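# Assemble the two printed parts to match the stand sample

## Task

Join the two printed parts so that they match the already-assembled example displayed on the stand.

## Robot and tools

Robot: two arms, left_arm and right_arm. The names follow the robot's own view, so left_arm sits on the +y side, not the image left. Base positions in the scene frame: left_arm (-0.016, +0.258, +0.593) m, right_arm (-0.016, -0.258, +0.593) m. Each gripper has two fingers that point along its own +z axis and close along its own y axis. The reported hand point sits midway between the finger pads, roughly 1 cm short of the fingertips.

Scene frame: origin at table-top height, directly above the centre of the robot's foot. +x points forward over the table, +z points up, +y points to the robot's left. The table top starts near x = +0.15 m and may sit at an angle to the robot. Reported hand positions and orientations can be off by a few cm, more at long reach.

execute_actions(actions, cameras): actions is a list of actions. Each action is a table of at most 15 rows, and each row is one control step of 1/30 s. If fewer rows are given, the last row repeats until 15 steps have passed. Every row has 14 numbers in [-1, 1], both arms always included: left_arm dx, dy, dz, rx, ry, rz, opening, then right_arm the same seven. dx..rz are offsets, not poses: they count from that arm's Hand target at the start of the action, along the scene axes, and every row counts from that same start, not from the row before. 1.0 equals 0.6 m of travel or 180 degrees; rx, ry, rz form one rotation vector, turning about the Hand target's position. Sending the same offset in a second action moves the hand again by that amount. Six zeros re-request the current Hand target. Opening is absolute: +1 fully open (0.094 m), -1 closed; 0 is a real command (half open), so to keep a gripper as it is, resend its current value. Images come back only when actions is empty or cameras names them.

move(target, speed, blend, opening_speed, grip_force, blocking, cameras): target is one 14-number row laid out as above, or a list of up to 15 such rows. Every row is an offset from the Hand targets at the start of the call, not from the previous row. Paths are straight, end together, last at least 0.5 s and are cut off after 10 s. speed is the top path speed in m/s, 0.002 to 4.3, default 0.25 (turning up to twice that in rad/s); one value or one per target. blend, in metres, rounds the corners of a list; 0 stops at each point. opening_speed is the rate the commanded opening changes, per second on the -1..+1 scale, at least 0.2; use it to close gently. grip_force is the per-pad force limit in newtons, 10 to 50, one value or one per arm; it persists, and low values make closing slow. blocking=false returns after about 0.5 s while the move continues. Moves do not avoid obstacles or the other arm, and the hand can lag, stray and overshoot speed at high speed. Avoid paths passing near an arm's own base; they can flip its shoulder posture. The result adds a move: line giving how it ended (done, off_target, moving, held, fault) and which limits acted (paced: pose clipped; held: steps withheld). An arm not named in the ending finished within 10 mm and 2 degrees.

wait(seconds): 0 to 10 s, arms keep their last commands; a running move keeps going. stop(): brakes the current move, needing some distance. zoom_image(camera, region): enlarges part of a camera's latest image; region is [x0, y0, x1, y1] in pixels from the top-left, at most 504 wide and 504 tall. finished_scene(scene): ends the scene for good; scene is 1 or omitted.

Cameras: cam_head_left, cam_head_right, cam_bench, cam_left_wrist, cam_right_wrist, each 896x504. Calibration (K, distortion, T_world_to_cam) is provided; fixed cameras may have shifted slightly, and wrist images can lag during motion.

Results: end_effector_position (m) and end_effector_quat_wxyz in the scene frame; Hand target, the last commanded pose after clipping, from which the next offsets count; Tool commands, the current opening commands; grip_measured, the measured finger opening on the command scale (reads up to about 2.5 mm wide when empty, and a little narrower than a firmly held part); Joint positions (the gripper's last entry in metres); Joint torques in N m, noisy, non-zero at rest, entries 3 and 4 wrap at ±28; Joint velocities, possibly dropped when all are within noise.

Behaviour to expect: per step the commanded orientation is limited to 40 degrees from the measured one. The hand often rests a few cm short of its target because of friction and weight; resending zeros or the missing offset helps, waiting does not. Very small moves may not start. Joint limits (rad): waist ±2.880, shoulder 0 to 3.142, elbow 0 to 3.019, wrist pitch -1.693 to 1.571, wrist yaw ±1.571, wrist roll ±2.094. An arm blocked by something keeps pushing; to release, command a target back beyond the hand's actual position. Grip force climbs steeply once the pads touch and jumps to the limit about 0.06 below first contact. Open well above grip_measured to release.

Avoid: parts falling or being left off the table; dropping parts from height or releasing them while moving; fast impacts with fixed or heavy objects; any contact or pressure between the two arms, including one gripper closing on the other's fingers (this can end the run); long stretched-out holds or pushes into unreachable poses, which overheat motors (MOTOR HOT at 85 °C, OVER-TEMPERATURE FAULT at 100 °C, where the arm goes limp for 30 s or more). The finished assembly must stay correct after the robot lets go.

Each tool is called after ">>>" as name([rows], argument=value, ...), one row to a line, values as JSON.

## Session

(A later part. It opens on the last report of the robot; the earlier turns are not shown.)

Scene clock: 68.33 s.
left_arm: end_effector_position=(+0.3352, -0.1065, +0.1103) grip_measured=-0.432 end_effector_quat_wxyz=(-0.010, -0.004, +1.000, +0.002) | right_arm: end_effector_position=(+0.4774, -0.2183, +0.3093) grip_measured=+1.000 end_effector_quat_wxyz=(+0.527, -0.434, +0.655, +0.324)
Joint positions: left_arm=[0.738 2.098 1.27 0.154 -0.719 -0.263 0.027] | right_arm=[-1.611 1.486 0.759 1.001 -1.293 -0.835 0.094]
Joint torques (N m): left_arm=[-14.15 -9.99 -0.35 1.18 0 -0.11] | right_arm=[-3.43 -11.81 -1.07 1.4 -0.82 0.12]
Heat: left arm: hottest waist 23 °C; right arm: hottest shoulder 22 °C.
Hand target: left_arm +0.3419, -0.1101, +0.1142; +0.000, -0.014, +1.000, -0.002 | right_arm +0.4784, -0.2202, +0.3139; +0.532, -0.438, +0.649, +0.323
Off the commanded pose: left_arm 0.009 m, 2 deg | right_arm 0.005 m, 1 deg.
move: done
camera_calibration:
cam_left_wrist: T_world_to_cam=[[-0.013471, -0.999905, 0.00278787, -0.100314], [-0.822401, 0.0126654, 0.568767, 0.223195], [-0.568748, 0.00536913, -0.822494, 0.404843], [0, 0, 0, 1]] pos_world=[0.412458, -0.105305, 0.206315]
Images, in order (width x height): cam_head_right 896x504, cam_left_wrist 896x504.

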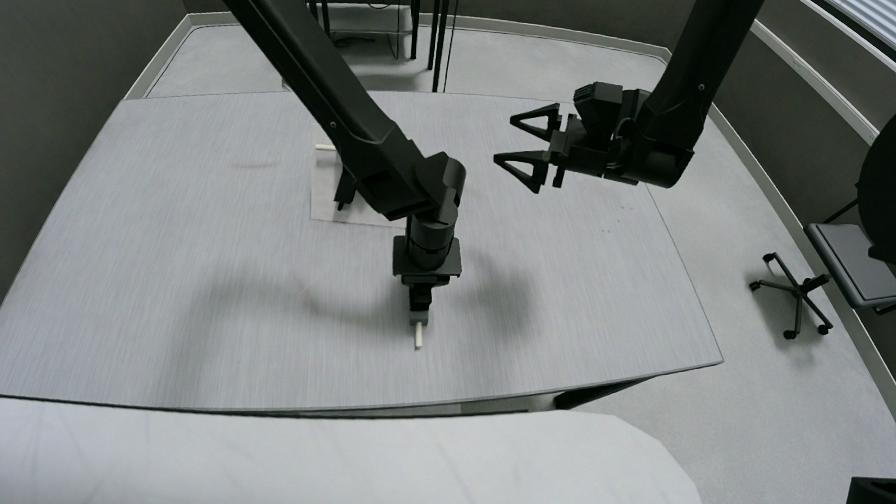

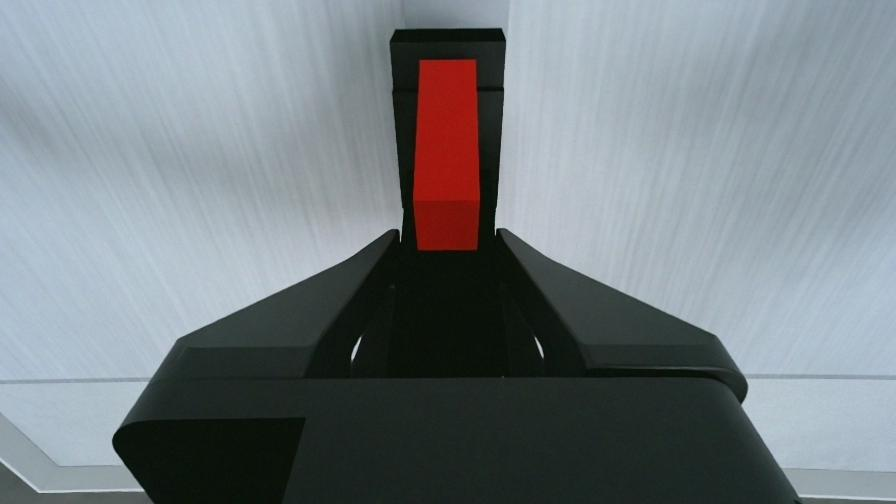

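>>> move(target=[0.0,-0.006,-0.012,0,0,0,-0.7,0,0,0,0,0,0,1], cameras=["cam_left_wrist","cam_bench"], speed=0.05)

Scene clock: 69.77 s.
left_arm: end_effector_position=(+0.3358, -0.1100, +0.1057) grip_measured=-0.432 end_effector_quat_wxyz=(-0.009, -0.005, +1.000, +0.004) | right_arm: end_effector_position=(+0.4774, -0.2183, +0.3093) grip_measured=+1.000 end_effector_quat_wxyz=(+0.527, -0.434, +0.655, +0.324)
Joint positions: left_arm=[0.738 2.114 1.289 0.154 -0.723 -0.263 0.027] | right_arm=[-1.611 1.486 0.759 1.001 -1.293 -0.835 0.094]
Joint torques (N m): left_arm=[-14.04 -9.93 -0.13 1.25 0.07 -0.09] | right_arm=[-3.43 -11.87 -1.07 1.4 -0.82 0.11]
Heat: left arm: hottest waist 23 °C; right arm: hottest shoulder 22 °C.
Hand target: left_arm +0.3419, -0.1137, +0.1070; +0.000, -0.014, +1.000, -0.002 | right_arm +0.4784, -0.2202, +0.3139; +0.532, -0.438, +0.649, +0.323
Off the commanded pose: left_arm 0.007 m, 2 deg | right_arm 0.005 m, 1 deg.
move: done
camera_calibration:
cam_left_wrist: T_world_to_cam=[[-0.0114905, -0.999933, -0.00111263, -0.104025], [-0.824367, 0.00884321, 0.565987, 0.22681], [-0.565939, 0.00742067, -0.824414, 0.400896], [0, 0, 0, 1]] pos_world=[0.412663, -0.108999, 0.202017]
Images, in order (width x height): cam_bench 896x504, cam_left_wrist 896x504.

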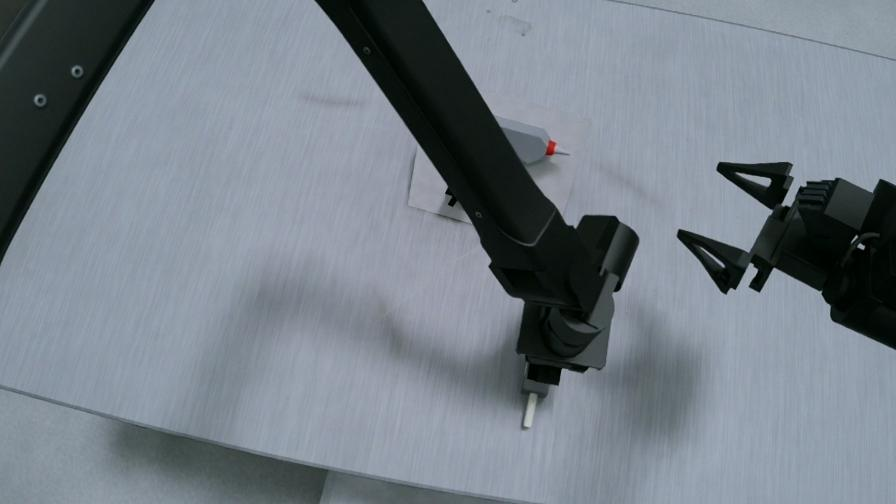

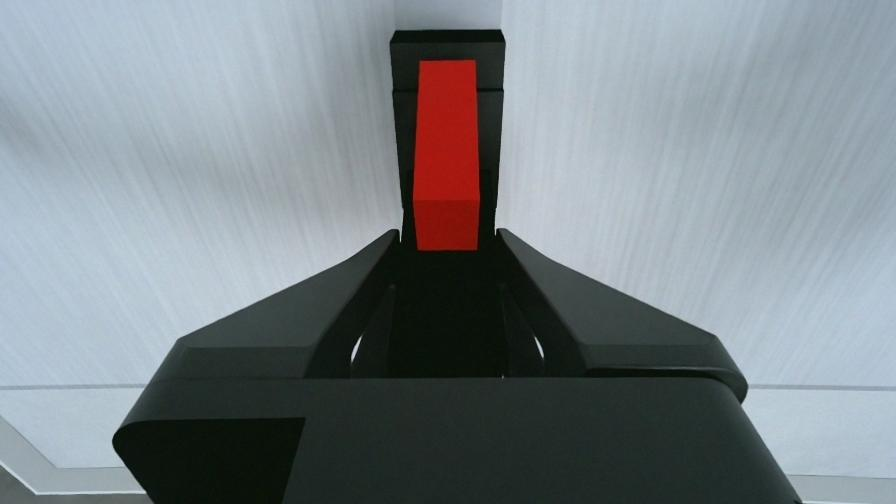

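>>> move(target=[0.0,0,-0.015,0,0,0,-0.7,0,0,0,0,0,0,1], cameras=["cam_left_wrist","cam_head_right"], speed=0.05)

>>> zoom_image(camera="cam_head_right", region=[360, 220, 480, 360])

Scene clock: 71.07 s.
left_arm: end_effector_position=(+0.3375, -0.1103, +0.1056) grip_measured=-0.432 end_effector_quat_wxyz=(-0.007, -0.006, +1.000, +0.004) | right_arm: end_effector_position=(+0.4774, -0.2183, +0.3093) grip_measured=+1.000 end_effector_quat_wxyz=(+0.527, -0.434, +0.655, +0.324)
Joint positions: left_arm=[0.738 2.114 1.292 0.154 -0.725 -0.263 0.027] | right_arm=[-1.611 1.486 0.759 1.001 -1.293 -0.835 0.094]
Joint torques (N m): left_arm=[-13.33 -8.29 0.29 1.37 0.15 -0.03] | right_arm=[-3.43 -11.99 -1.07 1.4 -0.82 0.12]
Heat: left arm: hottest waist 23 °C; right arm: hottest shoulder 22 °C.
Hand target: left_arm +0.3419, -0.1137, +0.0980; +0.000, -0.014, +1.000, -0.002 | right_arm +0.4784, -0.2202, +0.3139; +0.532, -0.438, +0.649, +0.323
Off the commanded pose: left_arm 0.009 m, 1 deg | right_arm 0.005 m, 1 deg.
move: done
camera_calibration:
cam_left_wrist: T_world_to_cam=[[-0.00948274, -0.999953, -0.00213179, -0.104835], [-0.825843, 0.00662954, 0.563861, 0.228851], [-0.56382, 0.00710746, -0.825867, 0.401129], [0, 0, 0, 1]] pos_world=[0.414165, -0.109198, 0.202016]
Images, in order (width x height): cam_head_right 896x504, cam_left_wrist 896x504.

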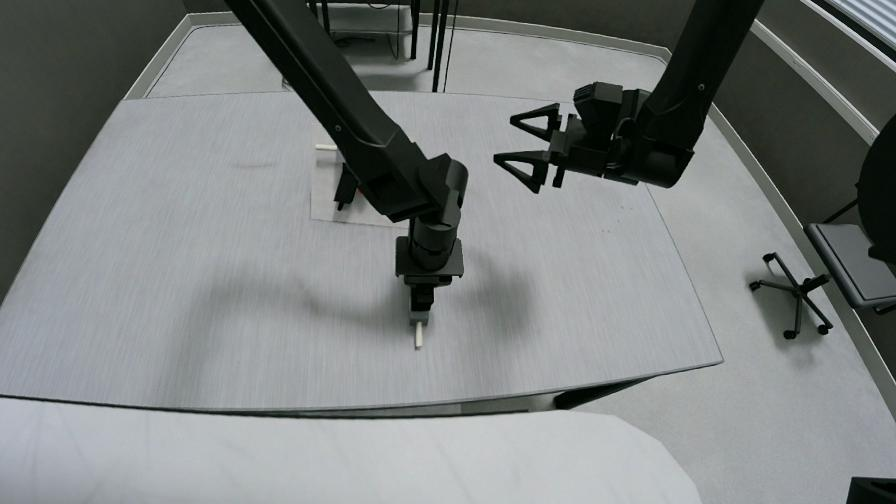

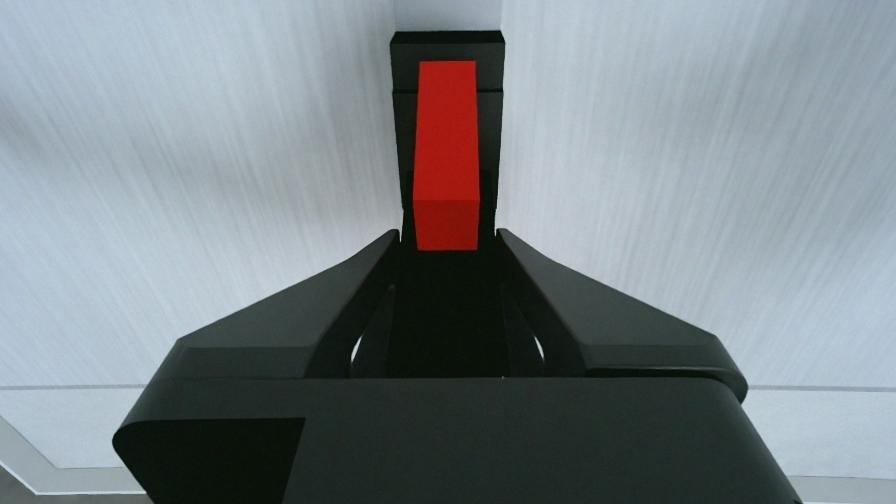

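Scaled by 3.600 from the camera's 896x504 image, which has a finer 1280x720 frame.

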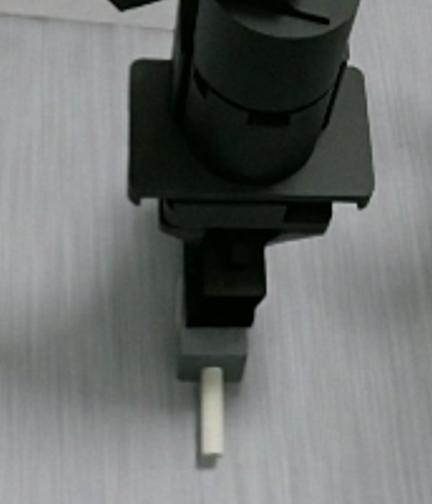

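>>> move([
  [-0.012,0.003,0.002,0,0,0,-0.7,0,0,0,0,0,0,1],
  [-0.012,0.003,-0.012,0,0,0,-0.7,0,0,0,0,0,0,1],
], cameras=["cam_left_wrist","cam_head_right"], speed=0.05)

Scene clock: 73.70 s.
left_arm: end_effector_position=(+0.3358, -0.1103, +0.1051) grip_measured=-0.432 end_effector_quat_wxyz=(-0.004, -0.006, +1.000, +0.003) | right_arm: end_effector_position=(+0.4774, -0.2183, +0.3093) grip_measured=+1.000 end_effector_quat_wxyz=(+0.527, -0.434, +0.655, +0.324)
Joint positions: left_arm=[0.738 2.117 1.286 0.173 -0.725 -0.258 0.027] | right_arm=[-1.611 1.486 0.759 1.001 -1.293 -0.835 0.094]
Joint torques (N m): left_arm=[-12.34 -7.12 0.57 1.59 0.37 -0.03] | right_arm=[-3.49 -11.87 -1.09 1.4 -0.82 0.12]
Heat: left arm: hottest waist 24 °C; right arm: hottest shoulder 22 °C.
Hand target: left_arm +0.3347, -0.1119, +0.0908; +0.000, -0.014, +1.000, -0.002 | right_arm +0.4784, -0.2202, +0.3139; +0.532, -0.438, +0.649, +0.323
Off the commanded pose: left_arm 0.014 m, 1 deg | right_arm 0.005 m, 1 deg.
move: off_target (left_arm)
camera_calibration:
cam_left_wrist: T_world_to_cam=[[-0.00808806, -0.999967, -0.000479299, -0.105472], [-0.829623, 0.00644266, 0.558287, 0.229571], [-0.558266, 0.0049131, -0.829648, 0.39815], [0, 0, 0, 1]] pos_world=[0.411878, -0.108903, 0.202107]
Images, in order (width x height): cam_head_right 896x504, cam_left_wrist 896x504.

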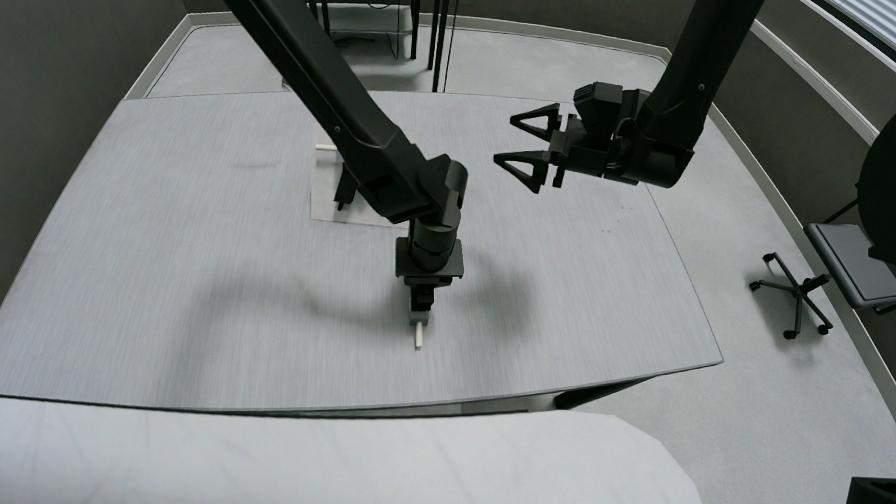

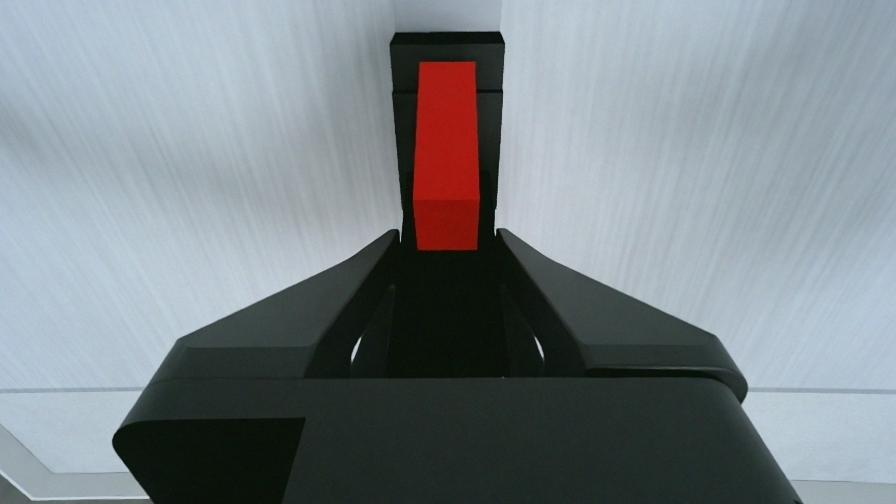

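>>> move(target=[0,0,0.004,0,0,0,-0.7,-0.2,-0.12,-0.1,0,0,-0.06,1], cameras=["cam_right_wrist","cam_head_right"])

>>> zoom_image(camera="cam_right_wrist", region=[200, 200, 500, 400])

Scene clock: 75.33 s.
left_arm: end_effector_position=(+0.3358, -0.1103, +0.1051) grip_measured=-0.432 end_effector_quat_wxyz=(-0.004, -0.006, +1.000, +0.003) | right_arm: end_effector_position=(+0.4774, -0.2183, +0.3093) grip_measured=+1.000 end_effector_quat_wxyz=(+0.527, -0.434, +0.655, +0.324)
Joint positions: left_arm=[0.738 2.117 1.286 0.173 -0.725 -0.258 0.027] | right_arm=[-1.611 1.486 0.759 1.001 -1.293 -0.835 0.094]
Joint torques (N m): left_arm=[-12.4 -7.36 0.21 1.47 0.35 0.01] | right_arm=[-2.55 -11.93 -1.52 0.99 -0.57 -0.01]
Heat: left arm: hottest waist 24 °C; right arm: hottest shoulder 22 °C.
Hand target: left_arm +0.3344, -0.1113, +0.0919; +0.000, -0.014, +1.000, -0.002 (not the last commanded pose) | right_arm +0.4770, -0.2144, +0.3147; +0.531, -0.437, +0.649, +0.325 (not the last commanded pose)
Off the commanded pose: left_arm 0.012 m, 1 deg | right_arm 0.151 m, 11 deg.
move: held (right_arm; a check stopped the path), off_target (left_arm; braked when a check withheld steps of right_arm); limits=held
pose unreachable (right arm): on one or more control steps of this call, first in action 0 (counted from 0), this arm could not follow its commanded pose, so it was not sent that pose on those steps. It may still have moved: this result reports where it is.
cause: moving toward the commanded pose would bring two parts of the arm too close to each other (its wrist (the part past joint 4) and its wrist camera, with joints 5 (wrist yaw) and 6 (wrist roll) between them, 1 mm apart when it was first held).
camera_calibration:
cam_right_wrist: T_world_to_cam=[[0.909671, -0.414264, 0.0297322, -0.534557], [-0.294588, -0.694024, -0.656924, 0.196974], [0.292775, 0.588825, -0.753371, 0.349611], [0, 0, 0, 1]] pos_world=[0.441939, -0.290603, 0.408677]
Images, in order (width x height): cam_head_right 896x504, cam_right_wrist 896x504.

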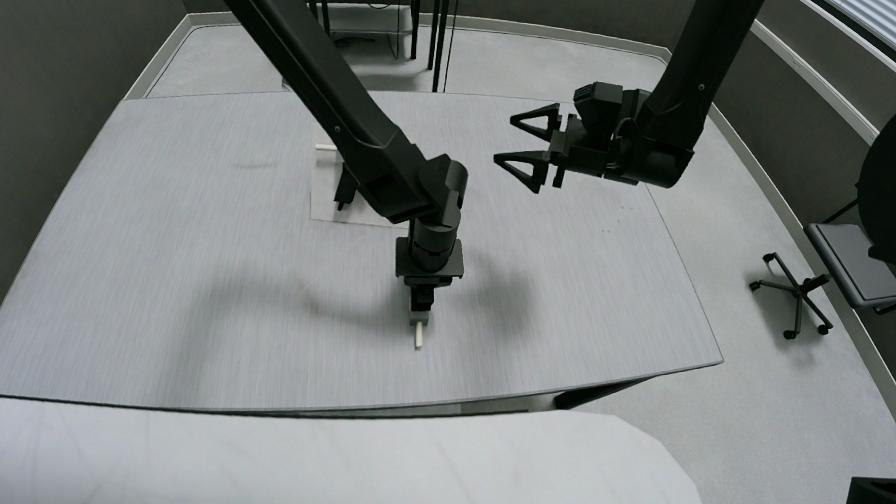

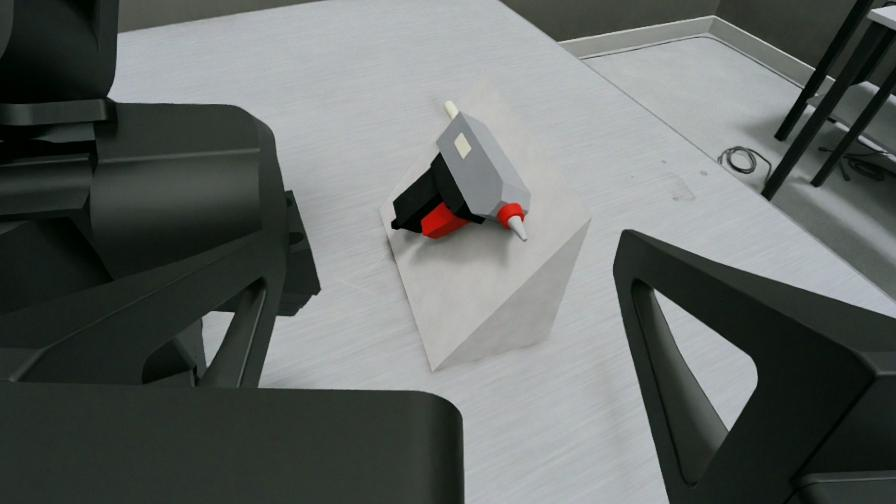

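Scaled by 1.680 from the camera's 896x504 image, which has a finer 1280x720 frame.

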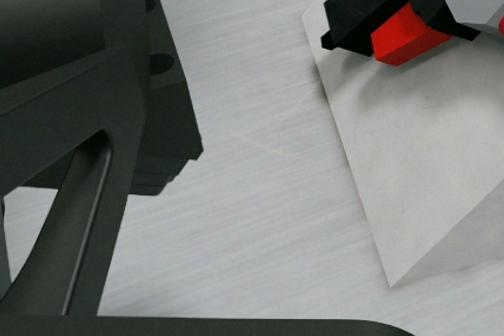

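>>> move([
  [0,0,0,0,0,0,-0.7,-0.1,-0.1,0,0,0,-0.194,1],
  [0,0,0,0,0,0,-0.7,-0.46,-0.05,-0.19,0,0,-0.194,1],
], cameras=["cam_right_wrist","cam_head_right"])

Scene clock: 80.13 s.
left_arm: end_effector_position=(+0.3358, -0.1103, +0.1051) grip_measured=-0.432 end_effector_quat_wxyz=(-0.004, -0.006, +1.000, +0.003) | right_arm: end_effector_position=(+0.1964, -0.2363, +0.1963) grip_measured=+1.000 end_effector_quat_wxyz=(+0.400, -0.363, +0.781, +0.312)
Joint positions: left_arm=[0.738 2.117 1.286 0.173 -0.725 -0.258 0.027] | right_arm=[-1.79 2.213 0.602 1.53 -1.231 -0.894 0.094]
Joint torques (N m): left_arm=[-12.75 -7.47 0.13 1.58 0.37 -0.01] | right_arm=[-5.77 -6.53 -7.82 1.4 -0.93 -0.28]
Heat: left arm: hottest waist 24 °C; right arm: hottest shoulder 22 °C.
Hand target: left_arm +0.3344, -0.1113, +0.0919; +0.000, -0.014, +1.000, -0.002 | right_arm +0.2010, -0.2444, +0.2007; +0.604, -0.222, +0.750, +0.151
Off the commanded pose: left_arm 0.013 m, 1 deg | right_arm 0.010 m, 34 deg.
joint sent to its limit (right arm) — joint 4 (wrist pitch), upper limit. The joint targets are off in position and orientation.
move: off_target (left_arm, right_arm)
camera_calibration:
cam_right_wrist: T_world_to_cam=[[0.815742, -0.542799, -0.199834, -0.249832], [-0.572265, -0.707125, -0.415315, 0.0314375], [0.0841254, 0.453148, -0.887457, 0.39258], [0, 0, 0, 1]] pos_world=[0.188763, -0.291275, 0.311529]
Images, in order (width x height): cam_head_right 896x504, cam_right_wrist 896x504.

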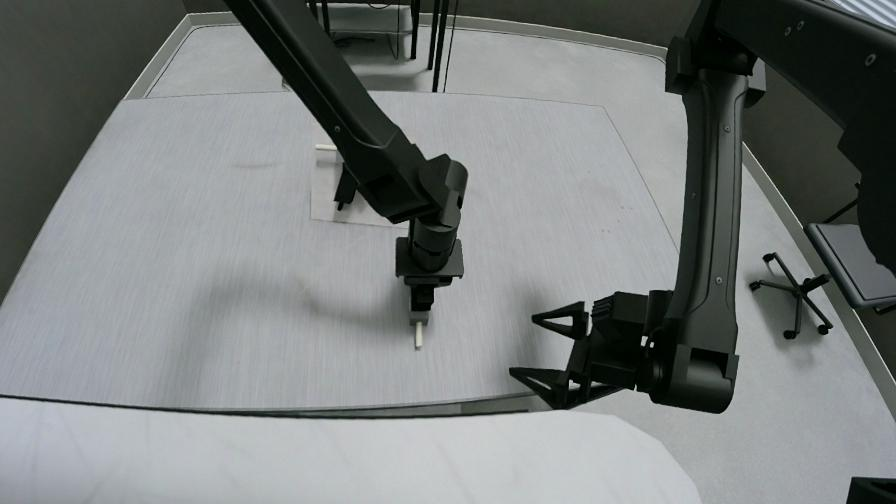

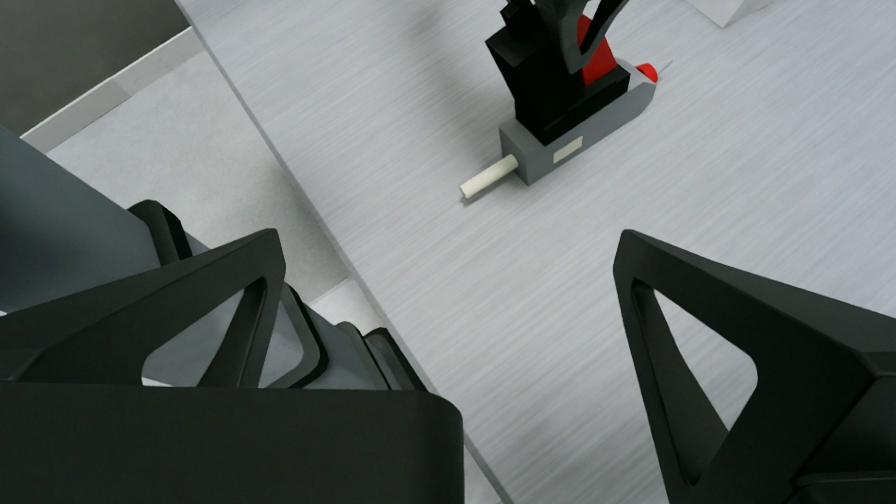

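Excellent view.

>>> zoom_image(camera="cam_right_wrist", region=[450, 0, 690, 210])

Scaled by 2.100 from the camera's 896x504 image, which has a finer 1280x720 frame.

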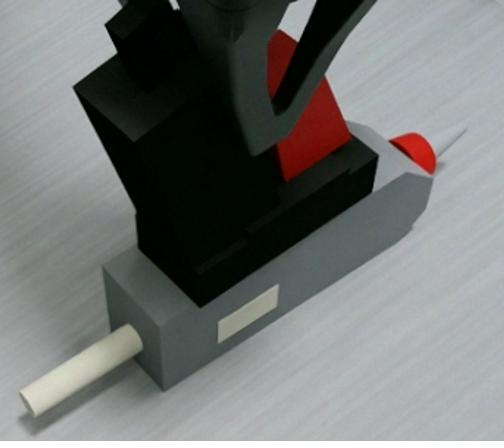

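>>> zoom_image(camera="cam_right_wrist", region=[490, 50, 670, 190])

Scaled by 2.800 from the camera's 896x504 image, which has a finer 1280x720 frame.

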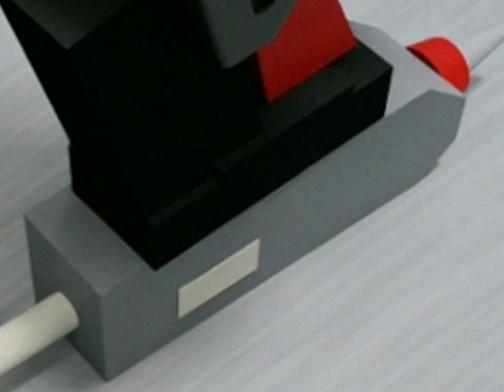

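>>> move([
  [0.003,0.001,0.012,0,0,0,-0.7,0,0,0,0,0,0,1],
  [0.003,0.001,0.012,0,0,0,0.5,0,0,0,0,0,0,1],
], opening_speed=0.6, speed=0.03, cameras=["cam_right_wrist","cam_left_wrist"])

>>> zoom_image(camera="cam_right_wrist", region=[470, 0, 680, 190])

Scene clock: 85.30 s.
left_arm: end_effector_position=(+0.3325, -0.1092, +0.0957) grip_measured=+0.497 end_effector_quat_wxyz=(-0.008, -0.009, +1.000, +0.001) | right_arm: end_effector_position=(+0.1963, -0.2361, +0.1965) grip_measured=+1.000 end_effector_quat_wxyz=(+0.401, -0.364, +0.781, +0.312)
Joint positions: left_arm=[0.75 2.133 1.298 0.176 -0.708 -0.258 0.07] | right_arm=[-1.79 2.213 0.602 1.53 -1.232 -0.895 0.094]
Joint torques (N m): left_arm=[-14.15 -10.05 -0.85 1.25 0.03 -0.02] | right_arm=[-5.89 -6.48 -7.77 1.4 -0.93 -0.22]
Heat: left arm: hottest waist 24 °C; right arm: hottest elbow 22 °C.
Hand target: left_arm +0.3362, -0.1107, +0.0991; +0.000, -0.014, +1.000, -0.002 | right_arm +0.2010, -0.2444, +0.2007; +0.604, -0.222, +0.750, +0.151
Off the commanded pose: left_arm 0.005 m, 1 deg | right_arm 0.010 m, 34 deg.
joint sent to its limit (right arm) — joint 4 (wrist pitch), upper limit. The joint targets are off in position and orientation.
move: off_target (right_arm)
camera_calibration:
cam_left_wrist: T_world_to_cam=[[-0.00331485, -0.999982, 0.00500365, -0.106622], [-0.825361, 0.005561, 0.564578, 0.229919], [-0.564596, -0.00225833, -0.825364, 0.38938], [0, 0, 0, 1]] pos_world=[0.409255, -0.10702, 0.192107]
cam_right_wrist: T_world_to_cam=[[0.816758, -0.541603, -0.198928, -0.249701], [-0.570698, -0.707597, -0.416665, 0.0314637], [0.0849066, 0.453843, -0.887027, 0.392649], [0, 0, 0, 1]] pos_world=[0.188563, -0.291176, 0.311728]
Images, in order (width x height): cam_left_wrist 896x504, cam_right_wrist 896x504.

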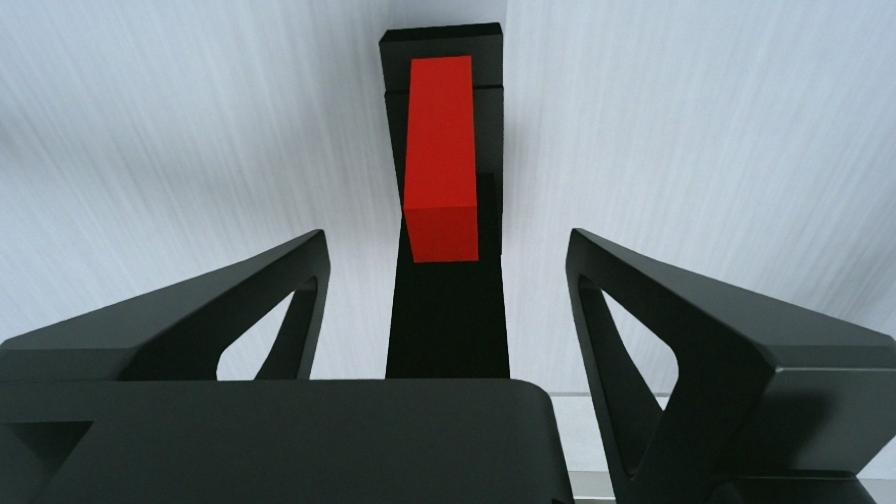

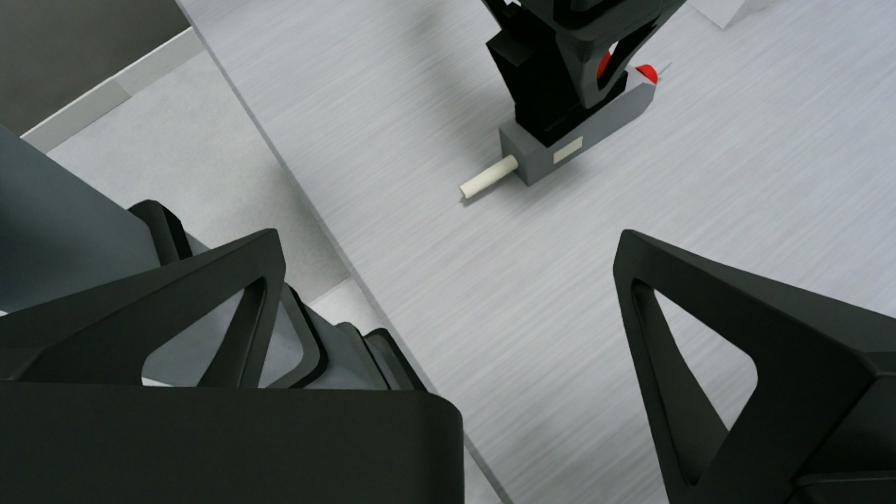

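Scaled by 2.400 from the camera's 896x504 image, which has a finer 1280x720 frame.

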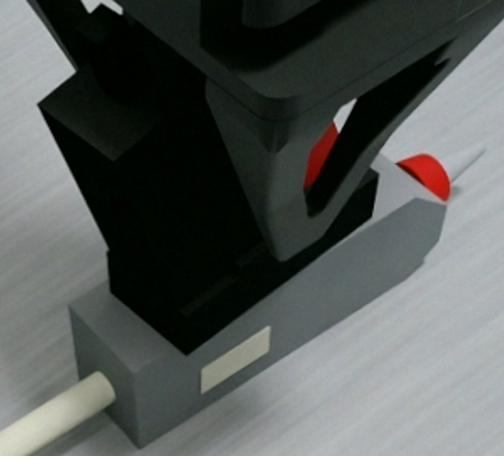

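>>> move([
  [0.004,0,0.03,0,0,0,0.7,0,0,0,0,0,0,1],
  [-0.01,0.0,0.25,0,0,0,0.7,0,0,0,0,0,0,1],
], cameras=["all"], speed=0.1)

>>> zoom_image(camera="cam_right_wrist", region=[470, 0, 680, 190])

>>> zoom_image(camera="cam_left_wrist", region=[330, 0, 570, 260])

Scene clock: 88.77 s.
left_arm: end_effector_position=(+0.3306, -0.1083, +0.2368) grip_measured=+0.697 end_effector_quat_wxyz=(-0.003, -0.009, +1.000, +0.001) | right_arm: end_effector_position=(+0.1963, -0.2361, +0.1965) grip_measured=+1.000 end_effector_quat_wxyz=(+0.401, -0.364, +0.781, +0.312)
Joint positions: left_arm=[0.571 1.868 1.065 0.041 -0.849 -0.415 0.08] | right_arm=[-1.79 2.213 0.602 1.53 -1.232 -0.895 0.094]
Joint torques (N m): left_arm=[-15.09 -10.52 -0.69 -0.14 -0.28 -0.18] | right_arm=[-5.83 -6.59 -7.76 1.4 -0.92 -0.21]
Heat: left arm: hottest waist 24 °C; right arm: hottest elbow 22 °C.
Hand target: left_arm +0.3302, -0.1107, +0.2491; +0.000, -0.014, +1.000, -0.002 | right_arm +0.2010, -0.2444, +0.2007; +0.604, -0.222, +0.750, +0.151
Off the commanded pose: left_arm 0.012 m, 1 deg | right_arm 0.010 m, 34 deg.
joint sent to its limit (right arm) — joint 4 (wrist pitch), upper limit. The joint targets are off in position and orientation.
move: off_target (left_arm, right_arm)
camera_calibration:
cam_left_wrist: T_world_to_cam=[[-0.00224168, -0.999992, 0.00328476, -0.106302], [-0.831164, 0.0036896, 0.556015, 0.152448], [-0.556023, -0.00148376, -0.831165, 0.503406], [0, 0, 0, 1]] pos_world=[0.406376, -0.106117, 0.333999]
cam_right_wrist: T_world_to_cam=[[0.816758, -0.541603, -0.198928, -0.249701], [-0.570698, -0.707597, -0.416665, 0.0314637], [0.0849066, 0.453843, -0.887027, 0.392649], [0, 0, 0, 1]] pos_world=[0.188563, -0.291176, 0.311728]

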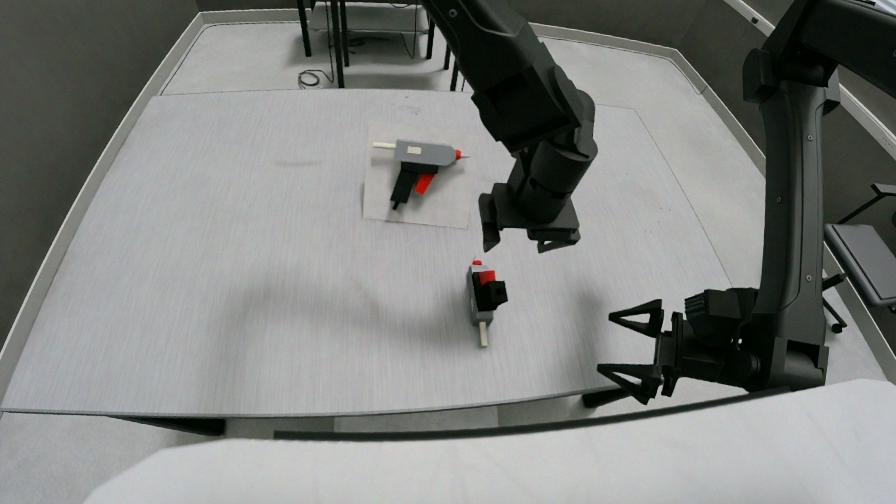

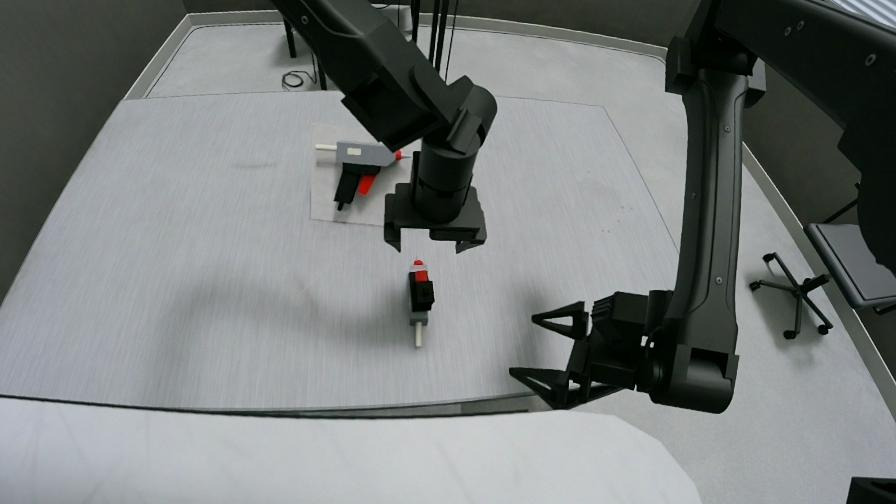

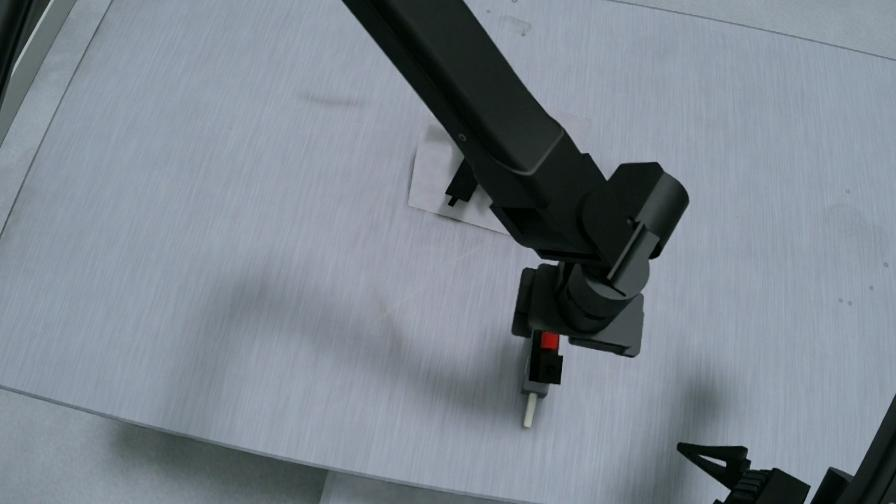

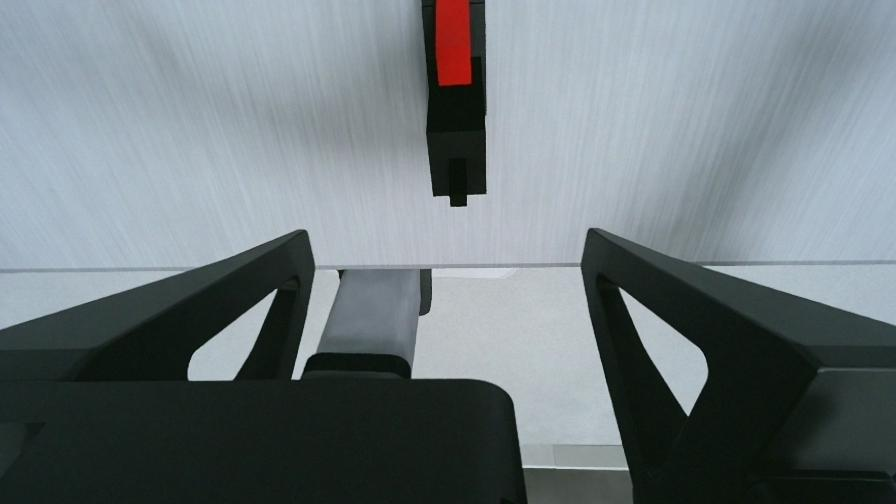

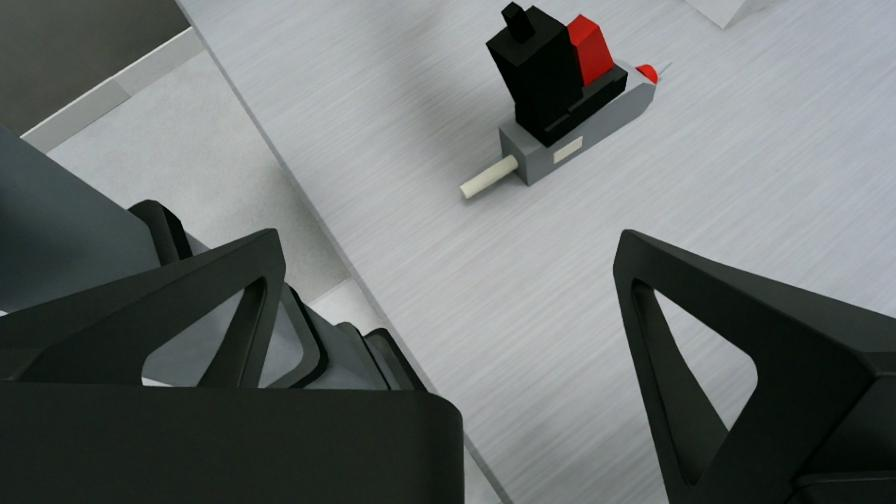

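Scaled by 2.400 from the camera's 896x504 image, which has a finer 1280x720 frame.

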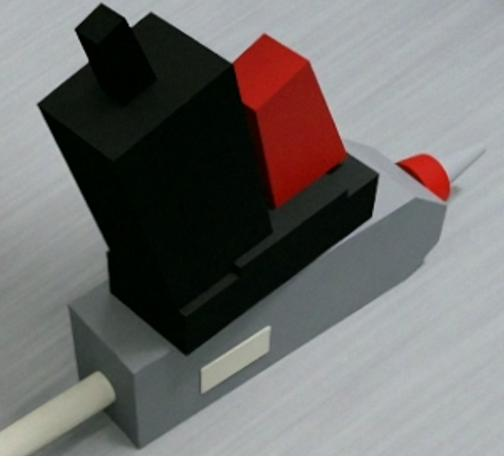

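Scaled by 1.938 from the camera's 896x504 image, which has a finer 1280x720 frame.

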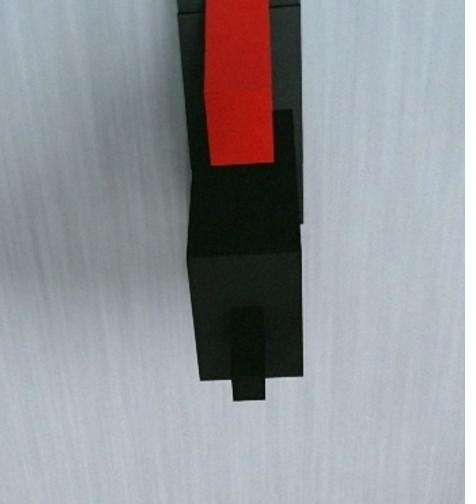

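>>> zoom_image(camera="cam_right_wrist", region=[580, 50, 680, 130])

>>> zoom_image(camera="cam_right_wrist", region=[490, 100, 590, 190])

>>> zoom_image(camera="cam_bench", region=[500, 300, 600, 440])

>>> zoom_image(camera="cam_head_right", region=[380, 250, 460, 350])

>>> zoom_image(camera="cam_head_left", region=[440, 250, 530, 350])

Scaled by 5.040 from the camera's 896x504 image, which has a finer 1280x720 frame.

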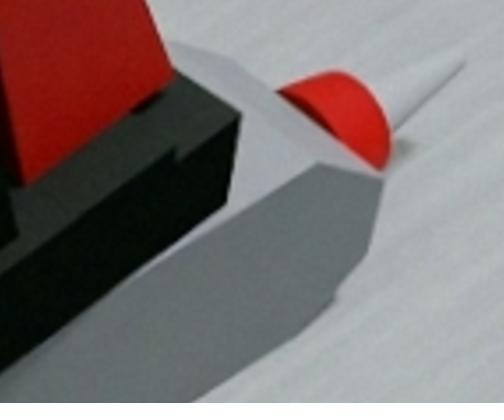

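Scaled by 5.040 from the camera's 896x504 image, which has a finer 1280x720 frame.

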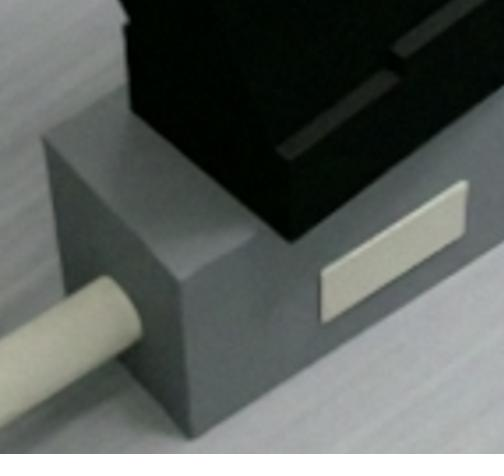

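Scaled by 3.600 from the camera's 896x504 image, which has a finer 1280x720 frame.

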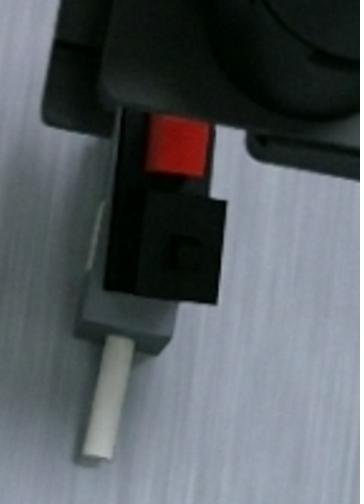

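Scaled by 5.040 from the camera's 896x504 image, which has a finer 1280x720 frame.

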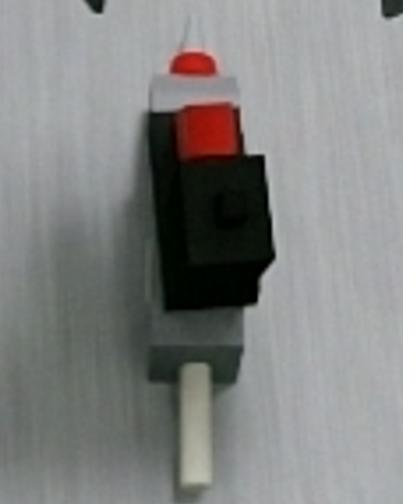

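Scaled by 5.040 from the camera's 896x504 image, which has a finer 1280x720 frame.

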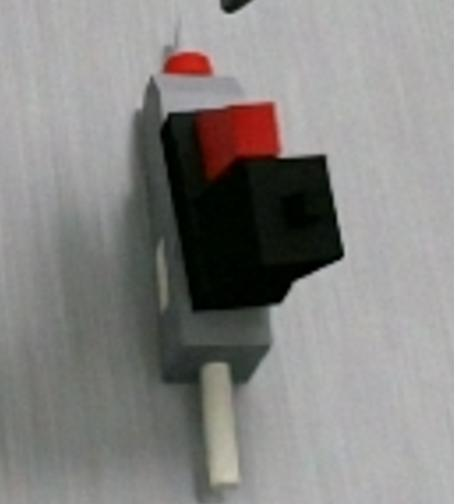

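>>> move(target=[0.0067,-0.002,-0.218,0,0,-0.007,0.7,0,0,0,0,0,0,1], cameras=["cam_left_wrist"], speed=0.12)

Scene clock: 93.63 s.
left_arm: end_effector_position=(+0.3249, -0.1073, +0.1132) grip_measured=+0.697 end_effector_quat_wxyz=(-0.012, -0.004, +1.000, +0.003) | right_arm: end_effector_position=(+0.1963, -0.2361, +0.1965) grip_measured=+1.000 end_effector_quat_wxyz=(+0.401, -0.364, +0.781, +0.312)
Joint positions: left_arm=[0.731 2.103 1.253 0.165 -0.726 -0.273 0.08] | right_arm=[-1.79 2.213 0.602 1.53 -1.232 -0.895 0.094]
Joint torques (N m): left_arm=[-13.98 -10.34 -0.4 1.28 0.01 0.02] | right_arm=[-5.83 -6.48 -7.76 1.4 -0.93 -0.21]
Heat: left arm: hottest waist 24 °C; right arm: hottest elbow 22 °C.
Hand target: left_arm +0.3342, -0.1119, +0.1183; +0.000, -0.003, +1.000, -0.002 | right_arm +0.2010, -0.2444, +0.2007; +0.604, -0.222, +0.750, +0.151
Off the commanded pose: left_arm 0.012 m, 2 deg | right_arm 0.010 m, 34 deg.
joint sent to its limit (right arm) — joint 4 (wrist pitch), upper limit. The joint targets are off in position and orientation.
move: off_target (left_arm, right_arm)
camera_calibration:
cam_left_wrist: T_world_to_cam=[[-0.0134937, -0.999909, -0.000014686, -0.100854], [-0.819995, 0.0110574, 0.572263, 0.211762], [-0.572211, 0.00773398, -0.82007, 0.402414], [0, 0, 0, 1]] pos_world=[0.402549, -0.106299, 0.208823]
Images, in order (width x height): cam_left_wrist 896x504.

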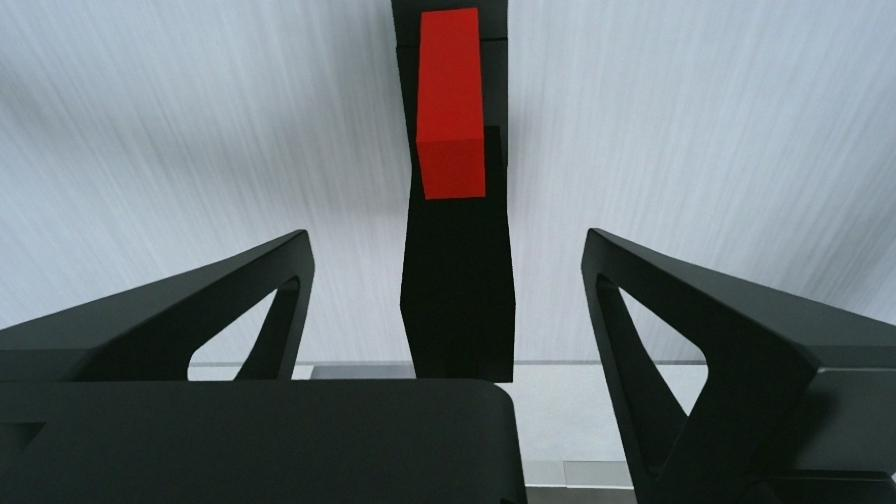

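>>> move(target=[0.016,-0.004,-0.008,0,0,-0.002,0.6,0,0,0,0,0,0,1], cameras=["cam_left_wrist"], speed=0.05)

Scene clock: 95.13 s.
left_arm: end_effector_position=(+0.3424, -0.1141, +0.1114) grip_measured=+0.603 end_effector_quat_wxyz=(-0.001, -0.009, +1.000, -0.002) | right_arm: end_effector_position=(+0.1963, -0.2361, +0.1965) grip_measured=+1.000 end_effector_quat_wxyz=(+0.401, -0.364, +0.781, +0.312)
Joint positions: left_arm=[0.731 2.103 1.286 0.165 -0.722 -0.263 0.075] | right_arm=[-1.79 2.213 0.602 1.53 -1.232 -0.895 0.094]
Joint torques (N m): left_arm=[-13.98 -9.82 -0.34 0.42 0.02 0.03] | right_arm=[-5.71 -6.42 -7.75 1.39 -0.92 -0.21]
Heat: left arm: hottest waist 24 °C; right arm: hottest elbow 22 °C.
Hand target: left_arm +0.3438, -0.1143, +0.1135; +0.000, +0.000, +1.000, -0.002 | right_arm +0.2010, -0.2444, +0.2007; +0.604, -0.222, +0.750, +0.151
Off the commanded pose: left_arm 0.002 m, 1 deg | right_arm 0.010 m, 34 deg.
joint sent to its limit (right arm) — joint 4 (wrist pitch), upper limit. The joint targets are off in position and orientation.
move: off_target (right_arm)
camera_calibration:
cam_left_wrist: T_world_to_cam=[[-0.00278877, -0.999944, 0.0102111, -0.112191], [-0.832583, 0.00797766, 0.553843, 0.233312], [-0.553894, -0.00695702, -0.832558, 0.404488], [0, 0, 0, 1]] pos_world=[0.417982, -0.111232, 0.208687]
Images, in order (width x height): cam_left_wrist 896x504.

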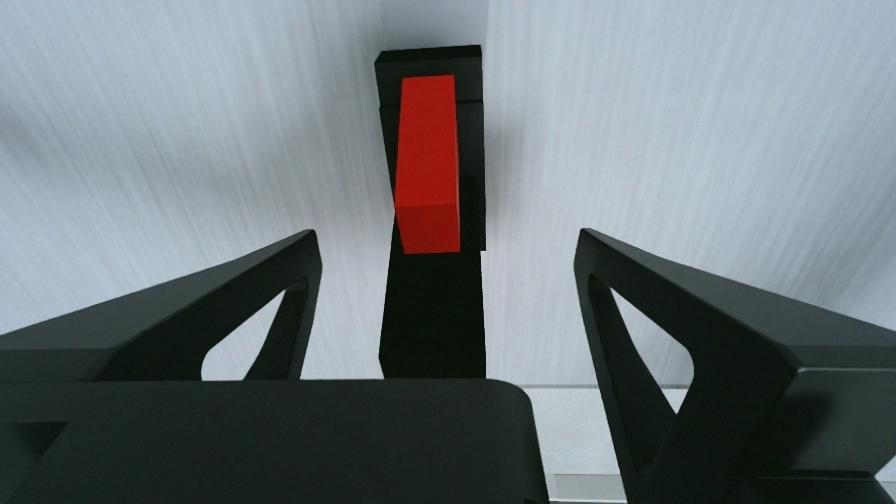

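>>> move(target=[-0.006,0.009,-0.008,0,0,-0.003,0.4,0,0,0,0,0,0,1], cameras=["cam_left_wrist"], speed=0.05)

Scene clock: 96.87 s.
left_arm: end_effector_position=(+0.3419, -0.1092, +0.1068) grip_measured=+0.403 end_effector_quat_wxyz=(-0.004, -0.002, +1.000, -0.001) | right_arm: end_effector_position=(+0.1963, -0.2361, +0.1965) grip_measured=+1.000 end_effector_quat_wxyz=(+0.401, -0.364, +0.781, +0.312)
Joint positions: left_arm=[0.741 2.104 1.286 0.165 -0.714 -0.244 0.066] | right_arm=[-1.79 2.213 0.602 1.53 -1.232 -0.895 0.094]
Joint velocities: left_arm=[within noise] | right_arm=[-0.005 -0.005 0.007 -0.002 -0.154 -0.081 0]
Joint torques (N m): left_arm=[-13.86 -10.17 -0.84 1.05 0.02 0.01] | right_arm=[-5.83 -6.42 -7.75 1.4 -0.93 -0.21]
Heat: left arm: hottest waist 24 °C; right arm: hottest elbow 22 °C.
Hand target: left_arm +0.3402, -0.1089, +0.1087; +0.000, +0.005, +1.000, -0.002 | right_arm +0.2010, -0.2444, +0.2007; +0.604, -0.222, +0.750, +0.151
Off the commanded pose: left_arm 0.003 m, 1 deg | right_arm 0.010 m, 34 deg.
joint sent to its limit (right arm) — joint 4 (wrist pitch), upper limit. The joint targets are off in position and orientation.
move: off_target (right_arm)
camera_calibration:
cam_left_wrist: T_world_to_cam=[[-0.0173727, -0.999816, 0.00816738, -0.102099], [-0.829587, 0.0189735, 0.558054, 0.234993], [-0.558106, 0.00291937, -0.829764, 0.402644], [0, 0, 0, 1]] pos_world=[0.417891, -0.107714, 0.203795]
Images, in order (width x height): cam_left_wrist 896x504.

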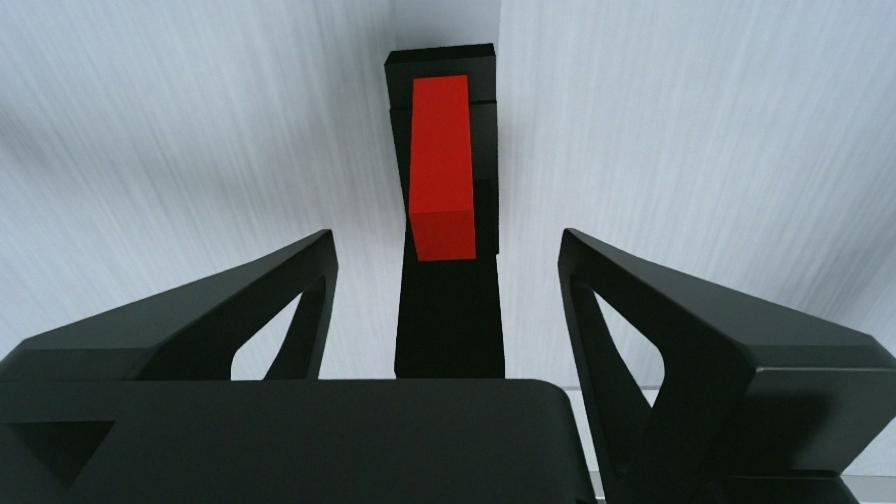

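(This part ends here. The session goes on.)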